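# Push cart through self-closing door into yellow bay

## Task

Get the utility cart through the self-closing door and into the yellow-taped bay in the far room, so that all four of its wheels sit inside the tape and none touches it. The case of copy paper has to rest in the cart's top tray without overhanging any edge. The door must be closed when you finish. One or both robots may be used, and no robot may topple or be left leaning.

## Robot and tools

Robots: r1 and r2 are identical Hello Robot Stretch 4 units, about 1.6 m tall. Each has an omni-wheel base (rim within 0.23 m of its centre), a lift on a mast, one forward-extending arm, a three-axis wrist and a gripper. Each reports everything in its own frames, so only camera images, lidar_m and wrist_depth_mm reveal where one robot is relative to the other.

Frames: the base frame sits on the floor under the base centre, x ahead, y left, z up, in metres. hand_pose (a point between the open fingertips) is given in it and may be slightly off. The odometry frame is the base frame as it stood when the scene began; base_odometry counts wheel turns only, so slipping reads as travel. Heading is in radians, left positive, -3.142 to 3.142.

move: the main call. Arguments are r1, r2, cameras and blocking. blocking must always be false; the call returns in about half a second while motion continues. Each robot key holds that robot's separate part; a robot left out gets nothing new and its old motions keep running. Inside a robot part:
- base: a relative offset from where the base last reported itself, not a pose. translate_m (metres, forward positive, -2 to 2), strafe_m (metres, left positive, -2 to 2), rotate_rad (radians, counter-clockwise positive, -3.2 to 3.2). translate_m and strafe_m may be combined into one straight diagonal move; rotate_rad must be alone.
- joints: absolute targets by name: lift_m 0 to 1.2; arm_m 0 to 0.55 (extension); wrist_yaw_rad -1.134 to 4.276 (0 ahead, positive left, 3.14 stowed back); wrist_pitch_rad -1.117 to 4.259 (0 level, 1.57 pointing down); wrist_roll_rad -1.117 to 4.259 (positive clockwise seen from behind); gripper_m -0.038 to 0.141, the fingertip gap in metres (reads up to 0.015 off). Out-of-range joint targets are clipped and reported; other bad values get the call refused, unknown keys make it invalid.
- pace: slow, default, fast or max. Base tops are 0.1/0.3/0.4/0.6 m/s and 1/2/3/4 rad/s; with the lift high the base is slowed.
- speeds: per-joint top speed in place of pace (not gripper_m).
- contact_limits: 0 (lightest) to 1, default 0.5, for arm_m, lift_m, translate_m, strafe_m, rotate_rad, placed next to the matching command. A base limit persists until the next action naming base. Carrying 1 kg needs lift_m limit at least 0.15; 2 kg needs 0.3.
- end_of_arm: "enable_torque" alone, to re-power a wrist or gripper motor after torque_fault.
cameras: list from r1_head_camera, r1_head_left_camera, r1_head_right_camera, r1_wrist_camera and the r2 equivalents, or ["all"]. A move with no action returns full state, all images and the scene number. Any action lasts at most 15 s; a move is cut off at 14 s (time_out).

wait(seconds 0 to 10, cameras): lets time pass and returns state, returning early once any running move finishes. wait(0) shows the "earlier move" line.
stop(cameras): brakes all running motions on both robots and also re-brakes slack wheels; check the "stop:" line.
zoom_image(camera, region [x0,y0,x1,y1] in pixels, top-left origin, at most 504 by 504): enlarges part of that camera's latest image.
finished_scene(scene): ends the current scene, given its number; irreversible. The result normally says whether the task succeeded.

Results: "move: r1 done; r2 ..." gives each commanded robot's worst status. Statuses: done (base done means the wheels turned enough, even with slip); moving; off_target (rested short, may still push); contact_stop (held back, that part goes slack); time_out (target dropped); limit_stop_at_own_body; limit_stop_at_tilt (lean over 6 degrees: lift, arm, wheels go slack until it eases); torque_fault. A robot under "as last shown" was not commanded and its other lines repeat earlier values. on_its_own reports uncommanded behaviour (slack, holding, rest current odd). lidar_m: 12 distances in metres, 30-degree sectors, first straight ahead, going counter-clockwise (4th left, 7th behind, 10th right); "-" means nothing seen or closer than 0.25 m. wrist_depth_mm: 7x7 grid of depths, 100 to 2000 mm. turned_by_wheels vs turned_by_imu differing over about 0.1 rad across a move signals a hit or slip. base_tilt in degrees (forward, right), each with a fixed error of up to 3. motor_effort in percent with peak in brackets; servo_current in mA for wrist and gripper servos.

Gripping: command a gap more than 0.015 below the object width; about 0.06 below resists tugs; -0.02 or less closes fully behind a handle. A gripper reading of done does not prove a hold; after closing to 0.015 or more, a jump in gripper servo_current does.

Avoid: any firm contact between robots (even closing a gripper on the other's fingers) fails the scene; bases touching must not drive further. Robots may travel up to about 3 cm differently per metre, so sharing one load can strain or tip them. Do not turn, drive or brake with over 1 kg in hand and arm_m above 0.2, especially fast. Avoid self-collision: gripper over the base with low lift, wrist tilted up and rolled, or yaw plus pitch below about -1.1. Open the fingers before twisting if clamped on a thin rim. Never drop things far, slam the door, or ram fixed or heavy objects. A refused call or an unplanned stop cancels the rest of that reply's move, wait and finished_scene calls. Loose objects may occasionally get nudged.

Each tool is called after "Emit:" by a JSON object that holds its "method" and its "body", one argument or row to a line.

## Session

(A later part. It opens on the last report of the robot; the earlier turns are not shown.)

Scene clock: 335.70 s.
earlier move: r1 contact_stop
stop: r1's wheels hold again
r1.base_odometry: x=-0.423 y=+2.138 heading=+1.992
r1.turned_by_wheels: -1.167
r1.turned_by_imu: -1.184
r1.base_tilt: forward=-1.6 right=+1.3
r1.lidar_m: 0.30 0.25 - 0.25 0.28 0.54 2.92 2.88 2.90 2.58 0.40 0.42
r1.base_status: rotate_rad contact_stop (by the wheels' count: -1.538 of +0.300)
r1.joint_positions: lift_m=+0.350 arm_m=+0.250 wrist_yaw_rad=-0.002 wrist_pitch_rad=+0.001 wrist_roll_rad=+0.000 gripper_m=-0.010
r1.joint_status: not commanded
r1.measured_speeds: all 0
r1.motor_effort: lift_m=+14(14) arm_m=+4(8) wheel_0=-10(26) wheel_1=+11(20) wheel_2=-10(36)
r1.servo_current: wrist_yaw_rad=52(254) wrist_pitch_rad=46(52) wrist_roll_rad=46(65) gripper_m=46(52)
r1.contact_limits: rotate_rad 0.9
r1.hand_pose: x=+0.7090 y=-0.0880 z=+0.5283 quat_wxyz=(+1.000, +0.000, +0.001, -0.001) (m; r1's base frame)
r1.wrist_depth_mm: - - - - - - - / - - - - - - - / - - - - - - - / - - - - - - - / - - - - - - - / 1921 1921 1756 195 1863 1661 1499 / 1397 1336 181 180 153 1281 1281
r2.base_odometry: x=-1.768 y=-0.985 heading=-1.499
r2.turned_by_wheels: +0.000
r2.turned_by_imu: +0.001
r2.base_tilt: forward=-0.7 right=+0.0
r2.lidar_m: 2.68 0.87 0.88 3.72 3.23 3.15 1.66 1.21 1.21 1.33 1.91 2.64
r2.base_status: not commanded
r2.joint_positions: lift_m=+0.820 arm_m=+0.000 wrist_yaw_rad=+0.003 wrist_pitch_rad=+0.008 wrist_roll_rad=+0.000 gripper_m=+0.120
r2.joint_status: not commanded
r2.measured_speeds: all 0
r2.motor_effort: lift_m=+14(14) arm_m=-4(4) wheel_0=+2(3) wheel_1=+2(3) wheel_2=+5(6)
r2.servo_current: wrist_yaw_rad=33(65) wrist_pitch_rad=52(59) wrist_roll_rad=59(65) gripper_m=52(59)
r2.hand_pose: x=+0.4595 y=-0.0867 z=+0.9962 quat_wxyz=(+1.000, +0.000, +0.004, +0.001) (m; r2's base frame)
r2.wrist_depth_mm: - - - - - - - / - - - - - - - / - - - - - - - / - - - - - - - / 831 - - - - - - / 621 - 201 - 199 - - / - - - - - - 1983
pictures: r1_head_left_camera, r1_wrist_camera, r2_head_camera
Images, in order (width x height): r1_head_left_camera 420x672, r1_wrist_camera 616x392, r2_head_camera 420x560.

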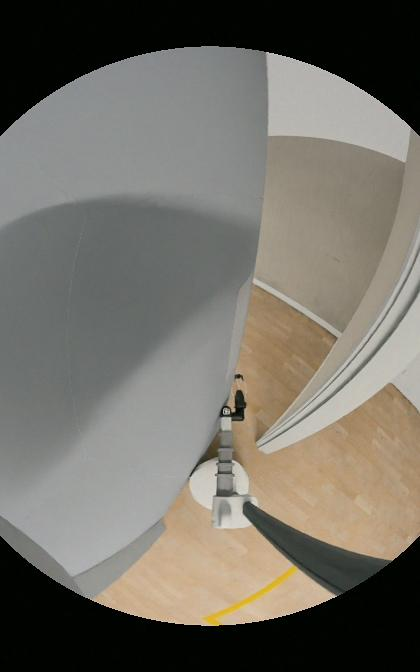

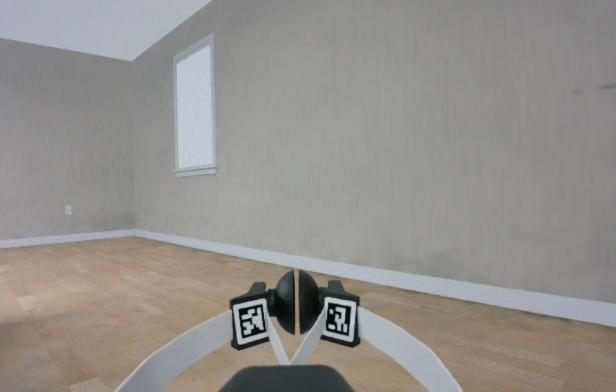

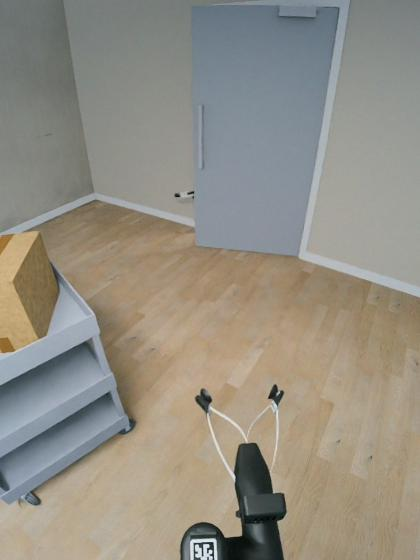

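Emit:
{"method": "move", "body": {
  "blocking": false,
  "r1": {"base":{"strafe_m":0.3},"contact_limits":{"strafe_m":0.9},"pace":"slow"}
}}

Emit:
{"method": "wait", "body": {
  "seconds": 4
}}

Emit:
{"method": "wait", "body": {
  "seconds": 0.1,
  "cameras": ["r1_head_left_camera","r1_head_camera","r1_head_right_camera","r2_head_camera"]
}}

Scene clock: 348.27 s.
move: r1 moving
r1.base_odometry: x=-0.436 y=+2.132 heading=+1.991
r1.turned_by_wheels: -0.001
r1.turned_by_imu: -0.001
r1.base_tilt: forward=-1.6 right=+1.3
r1.lidar_m: 0.31 0.25 - 0.25 0.25 0.52 2.90 2.90 2.91 2.58 0.42 0.43
r1.base_status: strafe_m moving
r1.joint_positions: lift_m=+0.350 arm_m=+0.250 wrist_yaw_rad=-0.002 wrist_pitch_rad=+0.001 wrist_roll_rad=+0.000 gripper_m=-0.010
r1.joint_status: not commanded
r1.measured_speeds: translate_m=+0.000 strafe_m=+0.057 rotate_rad=-0.003 lift_m=+0.000 arm_m=+0.000 wrist_yaw_rad=+0.000 wrist_pitch_rad=+0.000 wrist_roll_rad=+0.000
r1.motor_effort: lift_m=+14(14) arm_m=+4(4) wheel_0=-22(24) wheel_1=+18(21) wheel_2=-7(9)
r1.servo_current: wrist_yaw_rad=46(65) wrist_pitch_rad=39(46) wrist_roll_rad=39(65) gripper_m=46(46)
r1.contact_limits: strafe_m 0.9
r1.hand_pose: x=+0.7090 y=-0.0880 z=+0.5283 quat_wxyz=(+1.000, +0.000, +0.001, -0.001) (m; r1's base frame)
r1.wrist_depth_mm: - - - - - - - / - - - - - - - / - - - - - - - / - - - - - - - / - - - - - - - / 1921 1983 1756 194 1808 1661 1499 / 1366 1308 180 180 153 1281 1281
r2: as last shown
r2.turned_by_imu: +0.000
r2.base_tilt: forward=-0.6 right=+0.1
r2.lidar_m: 2.66 0.86 0.87 3.78 3.23 3.15 1.64 1.24 1.22 1.30 1.93 2.65
r2.motor_effort: lift_m=+14(14) arm_m=-4(4) wheel_0=+2(3) wheel_1=+2(2) wheel_2=+6(6)
r2.servo_current: wrist_yaw_rad=39(59) wrist_pitch_rad=46(52) wrist_roll_rad=59(59) gripper_m=59(59)
r2.wrist_depth_mm: - - - - - - - / - - - - - - - / - - - - - - - / - - - - - - - / 831 - - - - - - / 627 - 200 - 199 - - / - - - - - - 1983
pictures: none

Scene clock: 351.90 s.
earlier move: r1 done
r1.base_odometry: x=-0.696 y=+2.016 heading=+1.993
r1.turned_by_wheels: +0.002
r1.turned_by_imu: +0.002
r1.base_tilt: forward=-1.5 right=+1.3
r1.lidar_m: 3.01 0.43 0.25 0.25 0.26 0.25 0.41 3.09 3.11 2.82 0.65 2.51
r1.base_status: done
r1.joint_positions: lift_m=+0.350 arm_m=+0.250 wrist_yaw_rad=-0.002 wrist_pitch_rad=+0.001 wrist_roll_rad=+0.000 gripper_m=-0.010
r1.joint_status: not commanded
r1.measured_speeds: all 0
r1.motor_effort: lift_m=+14(14) arm_m=+4(4) wheel_0=-12(31) wheel_1=+18(21) wheel_2=+2(9)
r1.servo_current: wrist_yaw_rad=46(65) wrist_pitch_rad=39(52) wrist_roll_rad=52(72) gripper_m=39(52)
r1.contact_limits: strafe_m 0.9
r1.hand_pose: x=+0.7090 y=-0.0880 z=+0.5283 quat_wxyz=(+1.000, +0.000, +0.001, -0.001) (m; r1's base frame)
r1.wrist_depth_mm: - - - - - - - / - - - - - - - / - - - - - - - / - - - - - - - / - - - - - - - / 1921 1983 1756 194 1808 1756 1576 / 1397 1281 180 181 152 1308 1281
r2.base_odometry: x=-1.768 y=-0.985 heading=-1.499
r2.turned_by_wheels: +0.000
r2.turned_by_imu: +0.001
r2.base_tilt: forward=-0.7 right=+0.1
r2.lidar_m: 2.02 0.86 0.89 3.76 3.24 3.15 1.63 1.24 1.19 1.32 1.93 2.45
r2.base_status: not commanded
r2.joint_positions: lift_m=+0.820 arm_m=+0.000 wrist_yaw_rad=+0.003 wrist_pitch_rad=+0.008 wrist_roll_rad=+0.000 gripper_m=+0.120
r2.joint_status: not commanded
r2.measured_speeds: all 0
r2.motor_effort: lift_m=+14(14) arm_m=-4(4) wheel_0=+2(3) wheel_1=+2(3) wheel_2=+5(6)
r2.servo_current: wrist_yaw_rad=39(59) wrist_pitch_rad=46(59) wrist_roll_rad=59(59) gripper_m=52(59)
r2.hand_pose: x=+0.4595 y=-0.0867 z=+0.9962 quat_wxyz=(+1.000, +0.000, +0.004, +0.001) (m; r2's base frame)
r2.wrist_depth_mm: - - - - - - - / - - - - - - - / - - - - - - - / - - - - - - - / 842 - - - - - - / 627 - 201 - 195 - - / - - - - - - 1983
wait: 3.63 of 4 s (r1 has come to rest)
pictures: none

Scene clock: 352.00 s.
r1.base_odometry: x=-0.696 y=+2.016 heading=+1.993
r1.turned_by_wheels: +0.000
r1.turned_by_imu: +0.000
r1.base_tilt: forward=-1.6 right=+1.3
r1.lidar_m: 3.04 0.42 0.25 0.25 0.25 0.25 0.43 3.09 3.07 2.81 0.66 2.51
r1.base_status: done
r1.joint_positions: lift_m=+0.350 arm_m=+0.250 wrist_yaw_rad=-0.002 wrist_pitch_rad=+0.001 wrist_roll_rad=+0.000 gripper_m=-0.010
r1.joint_status: not commanded
r1.measured_speeds: all 0
r1.motor_effort: lift_m=+14(14) arm_m=+4(4) wheel_0=-12(31) wheel_1=+18(21) wheel_2=+2(9)
r1.servo_current: wrist_yaw_rad=59(65) wrist_pitch_rad=39(52) wrist_roll_rad=52(72) gripper_m=39(52)
r1.contact_limits: strafe_m 0.9
r1.hand_pose: x=+0.7090 y=-0.0880 z=+0.5283 quat_wxyz=(+1.000, +0.000, +0.001, -0.001) (m; r1's base frame)
r1.wrist_depth_mm: - - - - - - - / - - - - - - - / - - - - - - - / - - - - - - - / - - - - - - - / - 1921 1756 194 1863 1808 1618 / 1430 1308 180 180 152 1308 1255
r2.base_odometry: x=-1.768 y=-0.985 heading=-1.499
r2.turned_by_wheels: +0.000
r2.turned_by_imu: +0.000
r2.base_tilt: forward=-0.7 right=+0.1
r2.lidar_m: 2.02 0.85 0.88 3.76 3.21 3.16 1.62 1.26 1.20 1.30 1.93 2.44
r2.base_status: not commanded
r2.joint_positions: lift_m=+0.820 arm_m=+0.000 wrist_yaw_rad=+0.003 wrist_pitch_rad=+0.008 wrist_roll_rad=+0.000 gripper_m=+0.120
r2.joint_status: not commanded
r2.measured_speeds: all 0
r2.motor_effort: lift_m=+14(14) arm_m=-4(4) wheel_0=+2(3) wheel_1=+2(3) wheel_2=+5(6)
r2.servo_current: wrist_yaw_rad=46(59) wrist_pitch_rad=52(59) wrist_roll_rad=39(59) gripper_m=52(59)
r2.hand_pose: x=+0.4595 y=-0.0867 z=+0.9962 quat_wxyz=(+1.000, +0.000, +0.004, +0.001) (m; r2's base frame)
r2.wrist_depth_mm: - - - - - - - / - - - - - - - / - - - - - - - / - - - - - - - / 820 - - - - - - / 627 - 200 - 195 - - / - - - - - - 1921
wait: 0.10 s; no rest
pictures: r1_head_camera, r1_head_left_camera, r1_head_right_camera, r2_head_camera
Images, in order (width x height): r1_head_camera 420x560, r1_head_left_camera 420x672, r1_head_right_camera 420x672, r2_head_camera 420x560.

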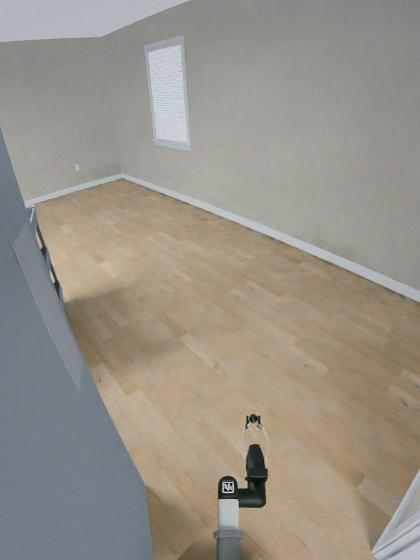

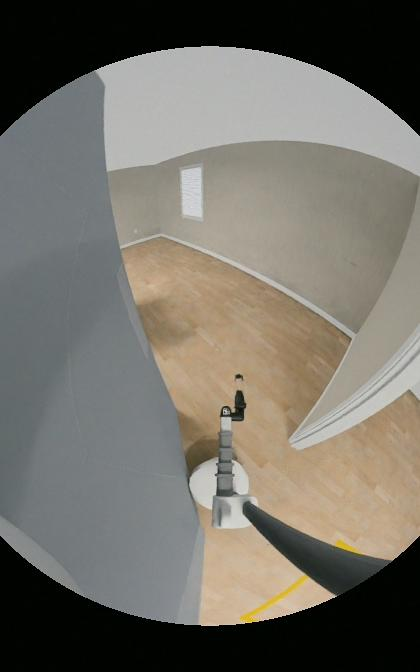

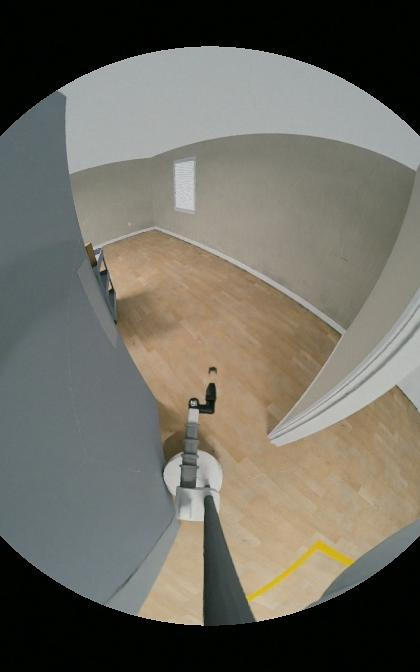

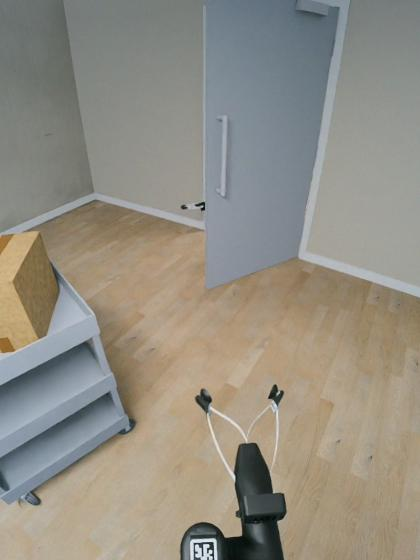

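Emit:
{"method": "move", "body": {
  "blocking": false,
  "r1": {"base":{"strafe_m":0.18,"translate_m":0.15},"contact_limits":{"strafe_m":0.9},"pace":"slow"}
}}

Emit:
{"method": "wait", "body": {
  "seconds": 4
}}

Emit:
{"method": "wait", "body": {
  "seconds": 0.1,
  "cameras": ["r1_head_left_camera","r2_head_camera"]
}}

Scene clock: 357.07 s.
move: r1 moving
r1.base_odometry: x=-0.708 y=+2.019 heading=+1.994
r1.turned_by_wheels: +0.001
r1.turned_by_imu: +0.001
r1.base_tilt: forward=-1.6 right=+1.3
r1.lidar_m: 3.00 0.44 0.25 0.25 - 0.25 0.39 3.11 3.13 2.83 0.64 2.51
r1.base_status: translate_m moving; strafe_m moving
r1.joint_positions: lift_m=+0.350 arm_m=+0.250 wrist_yaw_rad=-0.002 wrist_pitch_rad=+0.001 wrist_roll_rad=+0.000 gripper_m=-0.010
r1.joint_status: not commanded
r1.measured_speeds: translate_m=+0.032 strafe_m=+0.037 rotate_rad=-0.001 lift_m=+0.000 arm_m=+0.000 wrist_yaw_rad=+0.000 wrist_pitch_rad=+0.000 wrist_roll_rad=+0.000
r1.motor_effort: lift_m=+14(14) arm_m=+4(4) wheel_0=-19(19) wheel_1=+29(29) wheel_2=+0(2)
r1.servo_current: wrist_yaw_rad=46(59) wrist_pitch_rad=46(46) wrist_roll_rad=65(65) gripper_m=39(46)
r1.contact_limits: strafe_m 0.9
r1.hand_pose: x=+0.7090 y=-0.0880 z=+0.5283 quat_wxyz=(+1.000, +0.000, +0.001, -0.001) (m; r1's base frame)
r1.wrist_depth_mm: - - - - - - - / - - - - - - - / - - - - - - - / - - - - - - - / - - - - - - - / 1921 1921 1808 193 1863 1808 1576 / 1366 1281 180 180 153 1308 1255
r2: as last shown
r2.lidar_m: 2.03 0.86 0.87 3.78 3.23 3.15 1.63 1.25 1.21 1.30 1.92 2.46
r2.motor_effort: lift_m=+14(14) arm_m=-4(4) wheel_0=+2(3) wheel_1=+2(2) wheel_2=+5(6)
r2.servo_current: wrist_yaw_rad=52(59) wrist_pitch_rad=52(59) wrist_roll_rad=52(59) gripper_m=46(59)
r2.wrist_depth_mm: - - - - - - - / - - - - - - - / - - - - - - - / - - - - - - - / 831 - - - - - - / 621 - 201 - 195 - - / - - - - - - 1921
pictures: none

Scene clock: 360.17 s.
earlier move: r1 done
r1.base_odometry: x=-0.921 y=+2.079 heading=+1.993
r1.turned_by_wheels: -0.001
r1.turned_by_imu: +0.002
r1.base_tilt: forward=-1.5 right=+1.3
r1.lidar_m: 3.07 1.64 0.29 0.25 - 0.25 0.28 3.32 3.33 0.76 0.80 2.55
r1.base_status: done
r1.joint_positions: lift_m=+0.350 arm_m=+0.250 wrist_yaw_rad=-0.002 wrist_pitch_rad=+0.001 wrist_roll_rad=+0.000 gripper_m=-0.010
r1.joint_status: not commanded
r1.measured_speeds: all 0
r1.motor_effort: lift_m=+14(14) arm_m=+4(4) wheel_0=-12(22) wheel_1=+14(30) wheel_2=+4(5)
r1.servo_current: wrist_yaw_rad=59(72) wrist_pitch_rad=46(52) wrist_roll_rad=46(65) gripper_m=39(52)
r1.contact_limits: strafe_m 0.9
r1.hand_pose: x=+0.7090 y=-0.0880 z=+0.5283 quat_wxyz=(+1.000, +0.000, +0.001, -0.001) (m; r1's base frame)
r1.wrist_depth_mm: - - - - - - - / - - - - - - - / - - - - - - - / - - - - - - - / - - - - - - - / 1921 1921 1708 194 1863 1756 1618 / 1366 1281 180 181 152 1281 1255
r2.base_odometry: x=-1.768 y=-0.985 heading=-1.499
r2.turned_by_wheels: +0.000
r2.turned_by_imu: +0.000
r2.base_tilt: forward=-0.7 right=+0.1
r2.lidar_m: 1.85 0.87 0.86 3.77 3.22 3.15 1.63 1.24 1.21 1.32 1.88 2.23
r2.base_status: not commanded
r2.joint_positions: lift_m=+0.820 arm_m=+0.000 wrist_yaw_rad=+0.003 wrist_pitch_rad=+0.008 wrist_roll_rad=+0.000 gripper_m=+0.120
r2.joint_status: not commanded
r2.measured_speeds: all 0
r2.motor_effort: lift_m=+14(14) arm_m=-4(4) wheel_0=+2(3) wheel_1=+2(3) wheel_2=+5(6)
r2.servo_current: wrist_yaw_rad=39(59) wrist_pitch_rad=59(59) wrist_roll_rad=46(59) gripper_m=52(59)
r2.hand_pose: x=+0.4595 y=-0.0867 z=+0.9962 quat_wxyz=(+1.000, +0.000, +0.004, +0.001) (m; r2's base frame)
r2.wrist_depth_mm: - - - - 1921 - - / - - - - - - - / - - - - 1576 - - / - - - - 1576 - - / 831 - - - 1618 - - / 627 - 201 - 187 - - / - - - - - - 1983
wait: 3.10 of 4 s (r1 has come to rest)
pictures: none

Scene clock: 360.27 s.
r1.base_odometry: x=-0.921 y=+2.079 heading=+1.993
r1.turned_by_wheels: +0.000
r1.turned_by_imu: +0.000
r1.base_tilt: forward=-1.6 right=+1.3
r1.lidar_m: 3.06 1.63 0.29 0.25 - 0.25 0.28 3.34 3.33 0.76 0.81 2.55
r1.base_status: done
r1.joint_positions: lift_m=+0.350 arm_m=+0.250 wrist_yaw_rad=-0.002 wrist_pitch_rad=+0.001 wrist_roll_rad=+0.000 gripper_m=-0.010
r1.joint_status: not commanded
r1.measured_speeds: all 0
r1.motor_effort: lift_m=+14(14) arm_m=+4(4) wheel_0=-13(22) wheel_1=+14(30) wheel_2=+4(5)
r1.servo_current: wrist_yaw_rad=46(72) wrist_pitch_rad=39(52) wrist_roll_rad=46(65) gripper_m=46(52)
r1.contact_limits: strafe_m 0.9
r1.hand_pose: x=+0.7090 y=-0.0880 z=+0.5283 quat_wxyz=(+1.000, +0.000, +0.001, -0.001) (m; r1's base frame)
r1.wrist_depth_mm: - - - - - - - / - - - - - - - / - - - - - - - / - - - - - - - / - - - - - - - / 1983 1983 1756 195 1863 1756 1576 / 1430 1255 181 180 153 1308 1281
r2.base_odometry: x=-1.768 y=-0.985 heading=-1.499
r2.turned_by_wheels: +0.000
r2.turned_by_imu: +0.000
r2.base_tilt: forward=-0.6 right=+0.1
r2.lidar_m: 1.83 0.87 0.88 3.75 3.23 3.15 1.64 1.24 1.20 1.29 1.89 2.19
r2.base_status: not commanded
r2.joint_positions: lift_m=+0.820 arm_m=+0.000 wrist_yaw_rad=+0.003 wrist_pitch_rad=+0.008 wrist_roll_rad=+0.000 gripper_m=+0.120
r2.joint_status: not commanded
r2.measured_speeds: all 0
r2.motor_effort: lift_m=+14(14) arm_m=-4(4) wheel_0=+2(3) wheel_1=+2(3) wheel_2=+5(6)
r2.servo_current: wrist_yaw_rad=46(59) wrist_pitch_rad=46(59) wrist_roll_rad=39(59) gripper_m=52(59)
r2.hand_pose: x=+0.4595 y=-0.0867 z=+0.9962 quat_wxyz=(+1.000, +0.000, +0.004, +0.001) (m; r2's base frame)
r2.wrist_depth_mm: - - - - 1921 - - / - - - - - - - / - - - - 1537 - - / - - - - 1618 - - / 831 - - - 1576 - - / 627 - 201 - 186 - - / - - - - - - 1921
wait: 0.10 s; no rest
pictures: r1_head_left_camera, r2_head_camera
Images, in order (width x height): r1_head_left_camera 420x672, r2_head_camera 420x560.

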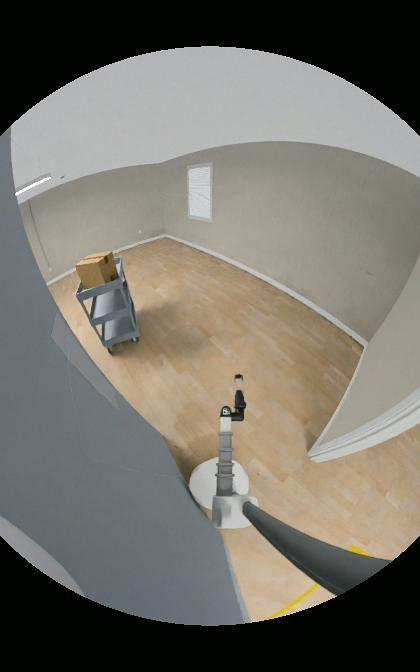

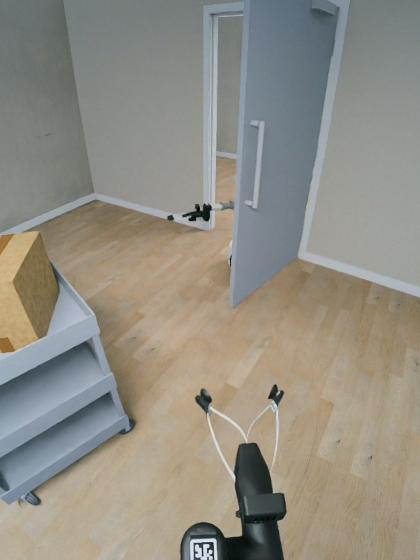

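Emit:
{"method": "move", "body": {
  "blocking": false,
  "r1": {"base":{"strafe_m":0.2,"translate_m":0.12},"contact_limits":{"strafe_m":0.9},"pace":"slow"}
}}

Emit:
{"method": "wait", "body": {
  "seconds": 4
}}

Emit:
{"method": "wait", "body": {
  "seconds": 0.1,
  "cameras": ["r1_head_left_camera","r2_head_camera","r2_wrist_camera"]
}}

Scene clock: 365.53 s.
move: r1 moving
r1.base_odometry: x=-0.934 y=+2.080 heading=+1.993
r1.turned_by_wheels: +0.000
r1.turned_by_imu: +0.000
r1.base_tilt: forward=-1.6 right=+1.3
r1.lidar_m: 3.06 1.63 0.32 0.25 - 0.25 0.28 3.32 3.35 0.78 0.86 2.54
r1.base_status: translate_m moving; strafe_m moving
r1.joint_positions: lift_m=+0.350 arm_m=+0.250 wrist_yaw_rad=-0.002 wrist_pitch_rad=+0.001 wrist_roll_rad=+0.000 gripper_m=-0.010
r1.joint_status: not commanded
r1.measured_speeds: translate_m=+0.025 strafe_m=+0.042 rotate_rad=+0.002 lift_m=+0.000 arm_m=+0.000 wrist_yaw_rad=+0.000 wrist_pitch_rad=+0.000 wrist_roll_rad=+0.000
r1.motor_effort: lift_m=+14(14) arm_m=+4(4) wheel_0=-16(17) wheel_1=+17(20) wheel_2=+1(4)
r1.servo_current: wrist_yaw_rad=39(59) wrist_pitch_rad=39(46) wrist_roll_rad=72(72) gripper_m=39(46)
r1.contact_limits: strafe_m 0.9
r1.hand_pose: x=+0.7090 y=-0.0880 z=+0.5283 quat_wxyz=(+1.000, +0.000, +0.001, -0.001) (m; r1's base frame)
r1.wrist_depth_mm: - - - - - - - / - - - - - - - / - - - - - - - / - - - - - - - / - - - - - - - / 1983 1921 1756 195 1808 1808 1661 / 1366 1308 180 180 153 1281 1255
r2: as last shown
r2.base_tilt: forward=-0.7 right=+0.1
r2.lidar_m: 1.84 0.86 0.87 3.76 3.23 3.15 1.62 1.27 1.21 1.30 1.91 2.24
r2.servo_current: wrist_yaw_rad=46(52) wrist_pitch_rad=52(52) wrist_roll_rad=39(52) gripper_m=46(59)
r2.wrist_depth_mm: - - - - 1863 - - / - - - - - - - / - - - - 1537 - - / - - - - 1537 - - / 831 - - - 1576 - - / 621 - 202 - 187 - - / - - - - - - 1983
pictures: none

Scene clock: 368.63 s.
earlier move: r1 done
r1.base_odometry: x=-1.153 y=+2.107 heading=+1.993
r1.turned_by_wheels: +0.000
r1.turned_by_imu: +0.001
r1.base_tilt: forward=-1.6 right=+1.3
r1.lidar_m: 3.11 1.43 0.32 0.25 - 0.25 0.25 0.50 3.55 0.94 1.34 2.59
r1.base_status: done
r1.joint_positions: lift_m=+0.350 arm_m=+0.250 wrist_yaw_rad=-0.002 wrist_pitch_rad=+0.001 wrist_roll_rad=+0.000 gripper_m=-0.010
r1.joint_status: not commanded
r1.measured_speeds: all 0
r1.motor_effort: lift_m=+14(14) arm_m=+4(4) wheel_0=-8(17) wheel_1=+7(20) wheel_2=+2(4)
r1.servo_current: wrist_yaw_rad=72(72) wrist_pitch_rad=39(52) wrist_roll_rad=72(72) gripper_m=46(52)
r1.contact_limits: strafe_m 0.9
r1.hand_pose: x=+0.7090 y=-0.0880 z=+0.5283 quat_wxyz=(+1.000, +0.000, +0.001, -0.001) (m; r1's base frame)
r1.wrist_depth_mm: - - - - - - - / - - - - - - - / - - - - - - - / - - - - - - - / - - - - - - - / - 1921 1756 194 1863 1756 1537 / 1336 1281 181 180 152 1281 1255
r2.base_odometry: x=-1.768 y=-0.985 heading=-1.499
r2.turned_by_wheels: +0.000
r2.turned_by_imu: +0.000
r2.base_tilt: forward=-0.7 right=+0.1
r2.lidar_m: 1.75 0.85 0.86 3.74 3.24 3.14 1.60 1.25 1.21 1.31 1.89 1.78
r2.base_status: not commanded
r2.joint_positions: lift_m=+0.820 arm_m=+0.000 wrist_yaw_rad=+0.003 wrist_pitch_rad=+0.008 wrist_roll_rad=+0.000 gripper_m=+0.120
r2.joint_status: not commanded
r2.measured_speeds: all 0
r2.motor_effort: lift_m=+14(14) arm_m=-4(4) wheel_0=+2(3) wheel_1=+2(3) wheel_2=+6(6)
r2.servo_current: wrist_yaw_rad=52(59) wrist_pitch_rad=46(59) wrist_roll_rad=39(59) gripper_m=52(59)
r2.hand_pose: x=+0.4595 y=-0.0867 z=+0.9962 quat_wxyz=(+1.000, +0.000, +0.004, +0.001) (m; r2's base frame)
r2.wrist_depth_mm: - - - - - - - / - - - - - - - / - - - - - - - / - - - - - - - / 842 - - - - - - / 621 - 201 - 195 - - / - - - - - - -
wait: 3.10 of 4 s (r1 has come to rest)
pictures: none

Scene clock: 368.73 s.
r1.base_odometry: x=-1.153 y=+2.107 heading=+1.993
r1.turned_by_wheels: +0.000
r1.turned_by_imu: +0.000
r1.base_tilt: forward=-1.6 right=+1.3
r1.lidar_m: 3.14 1.41 0.36 0.25 - 0.25 0.25 0.49 3.57 0.95 1.32 2.62
r1.base_status: done
r1.joint_positions: lift_m=+0.350 arm_m=+0.250 wrist_yaw_rad=-0.002 wrist_pitch_rad=+0.001 wrist_roll_rad=+0.000 gripper_m=-0.010
r1.joint_status: not commanded
r1.measured_speeds: all 0
r1.motor_effort: lift_m=+14(14) arm_m=+4(4) wheel_0=-8(17) wheel_1=+7(20) wheel_2=+2(4)
r1.servo_current: wrist_yaw_rad=39(72) wrist_pitch_rad=39(52) wrist_roll_rad=46(72) gripper_m=46(52)
r1.contact_limits: strafe_m 0.9
r1.hand_pose: x=+0.7090 y=-0.0880 z=+0.5283 quat_wxyz=(+1.000, +0.000, +0.001, -0.001) (m; r1's base frame)
r1.wrist_depth_mm: - - - - - - - / - - - - - - - / - - - - - - - / - - - - - - - / - - - - - - - / 1863 1921 1756 195 1863 1808 1576 / 1397 1308 180 180 153 1308 1308
r2.base_odometry: x=-1.768 y=-0.985 heading=-1.499
r2.turned_by_wheels: +0.000
r2.turned_by_imu: +0.000
r2.base_tilt: forward=-0.7 right=+0.1
r2.lidar_m: 1.76 0.85 0.88 3.78 3.22 3.16 1.61 1.26 1.20 1.29 1.87 1.79
r2.base_status: not commanded
r2.joint_positions: lift_m=+0.820 arm_m=+0.000 wrist_yaw_rad=+0.003 wrist_pitch_rad=+0.008 wrist_roll_rad=+0.000 gripper_m=+0.120
r2.joint_status: not commanded
r2.measured_speeds: all 0
r2.motor_effort: lift_m=+14(14) arm_m=-4(4) wheel_0=+2(3) wheel_1=+2(3) wheel_2=+6(6)
r2.servo_current: wrist_yaw_rad=52(59) wrist_pitch_rad=59(59) wrist_roll_rad=46(59) gripper_m=46(59)
r2.hand_pose: x=+0.4595 y=-0.0867 z=+0.9962 quat_wxyz=(+1.000, +0.000, +0.004, +0.001) (m; r2's base frame)
r2.wrist_depth_mm: - - - - - - - / - - - - - - - / - - - - - - - / - - - - - - - / 831 - - - - - - / 621 - 201 - 195 - - / - - - - - - 1921
wait: 0.10 s; no rest
pictures: r1_head_left_camera, r2_head_camera, r2_wrist_camera
Images, in order (width x height): r1_head_left_camera 420x672, r2_head_camera 420x560, r2_wrist_camera 616x392.

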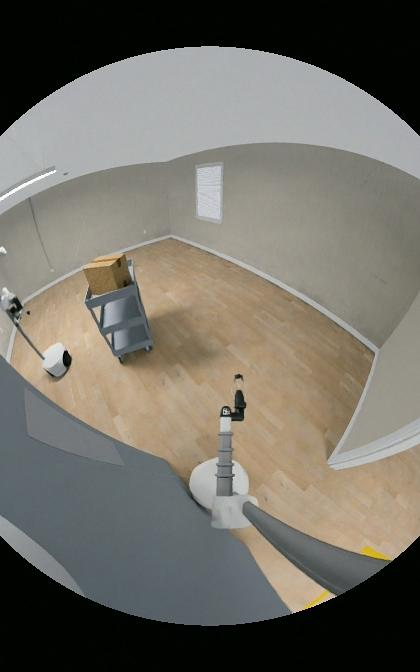

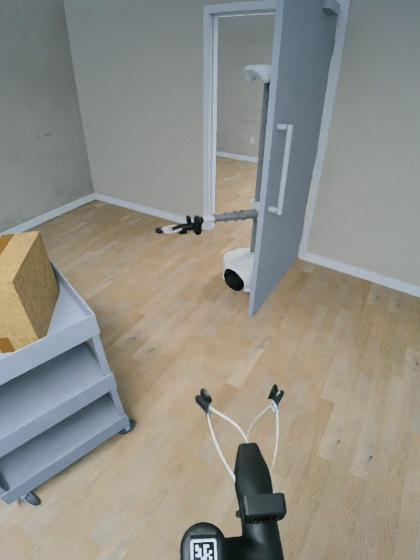

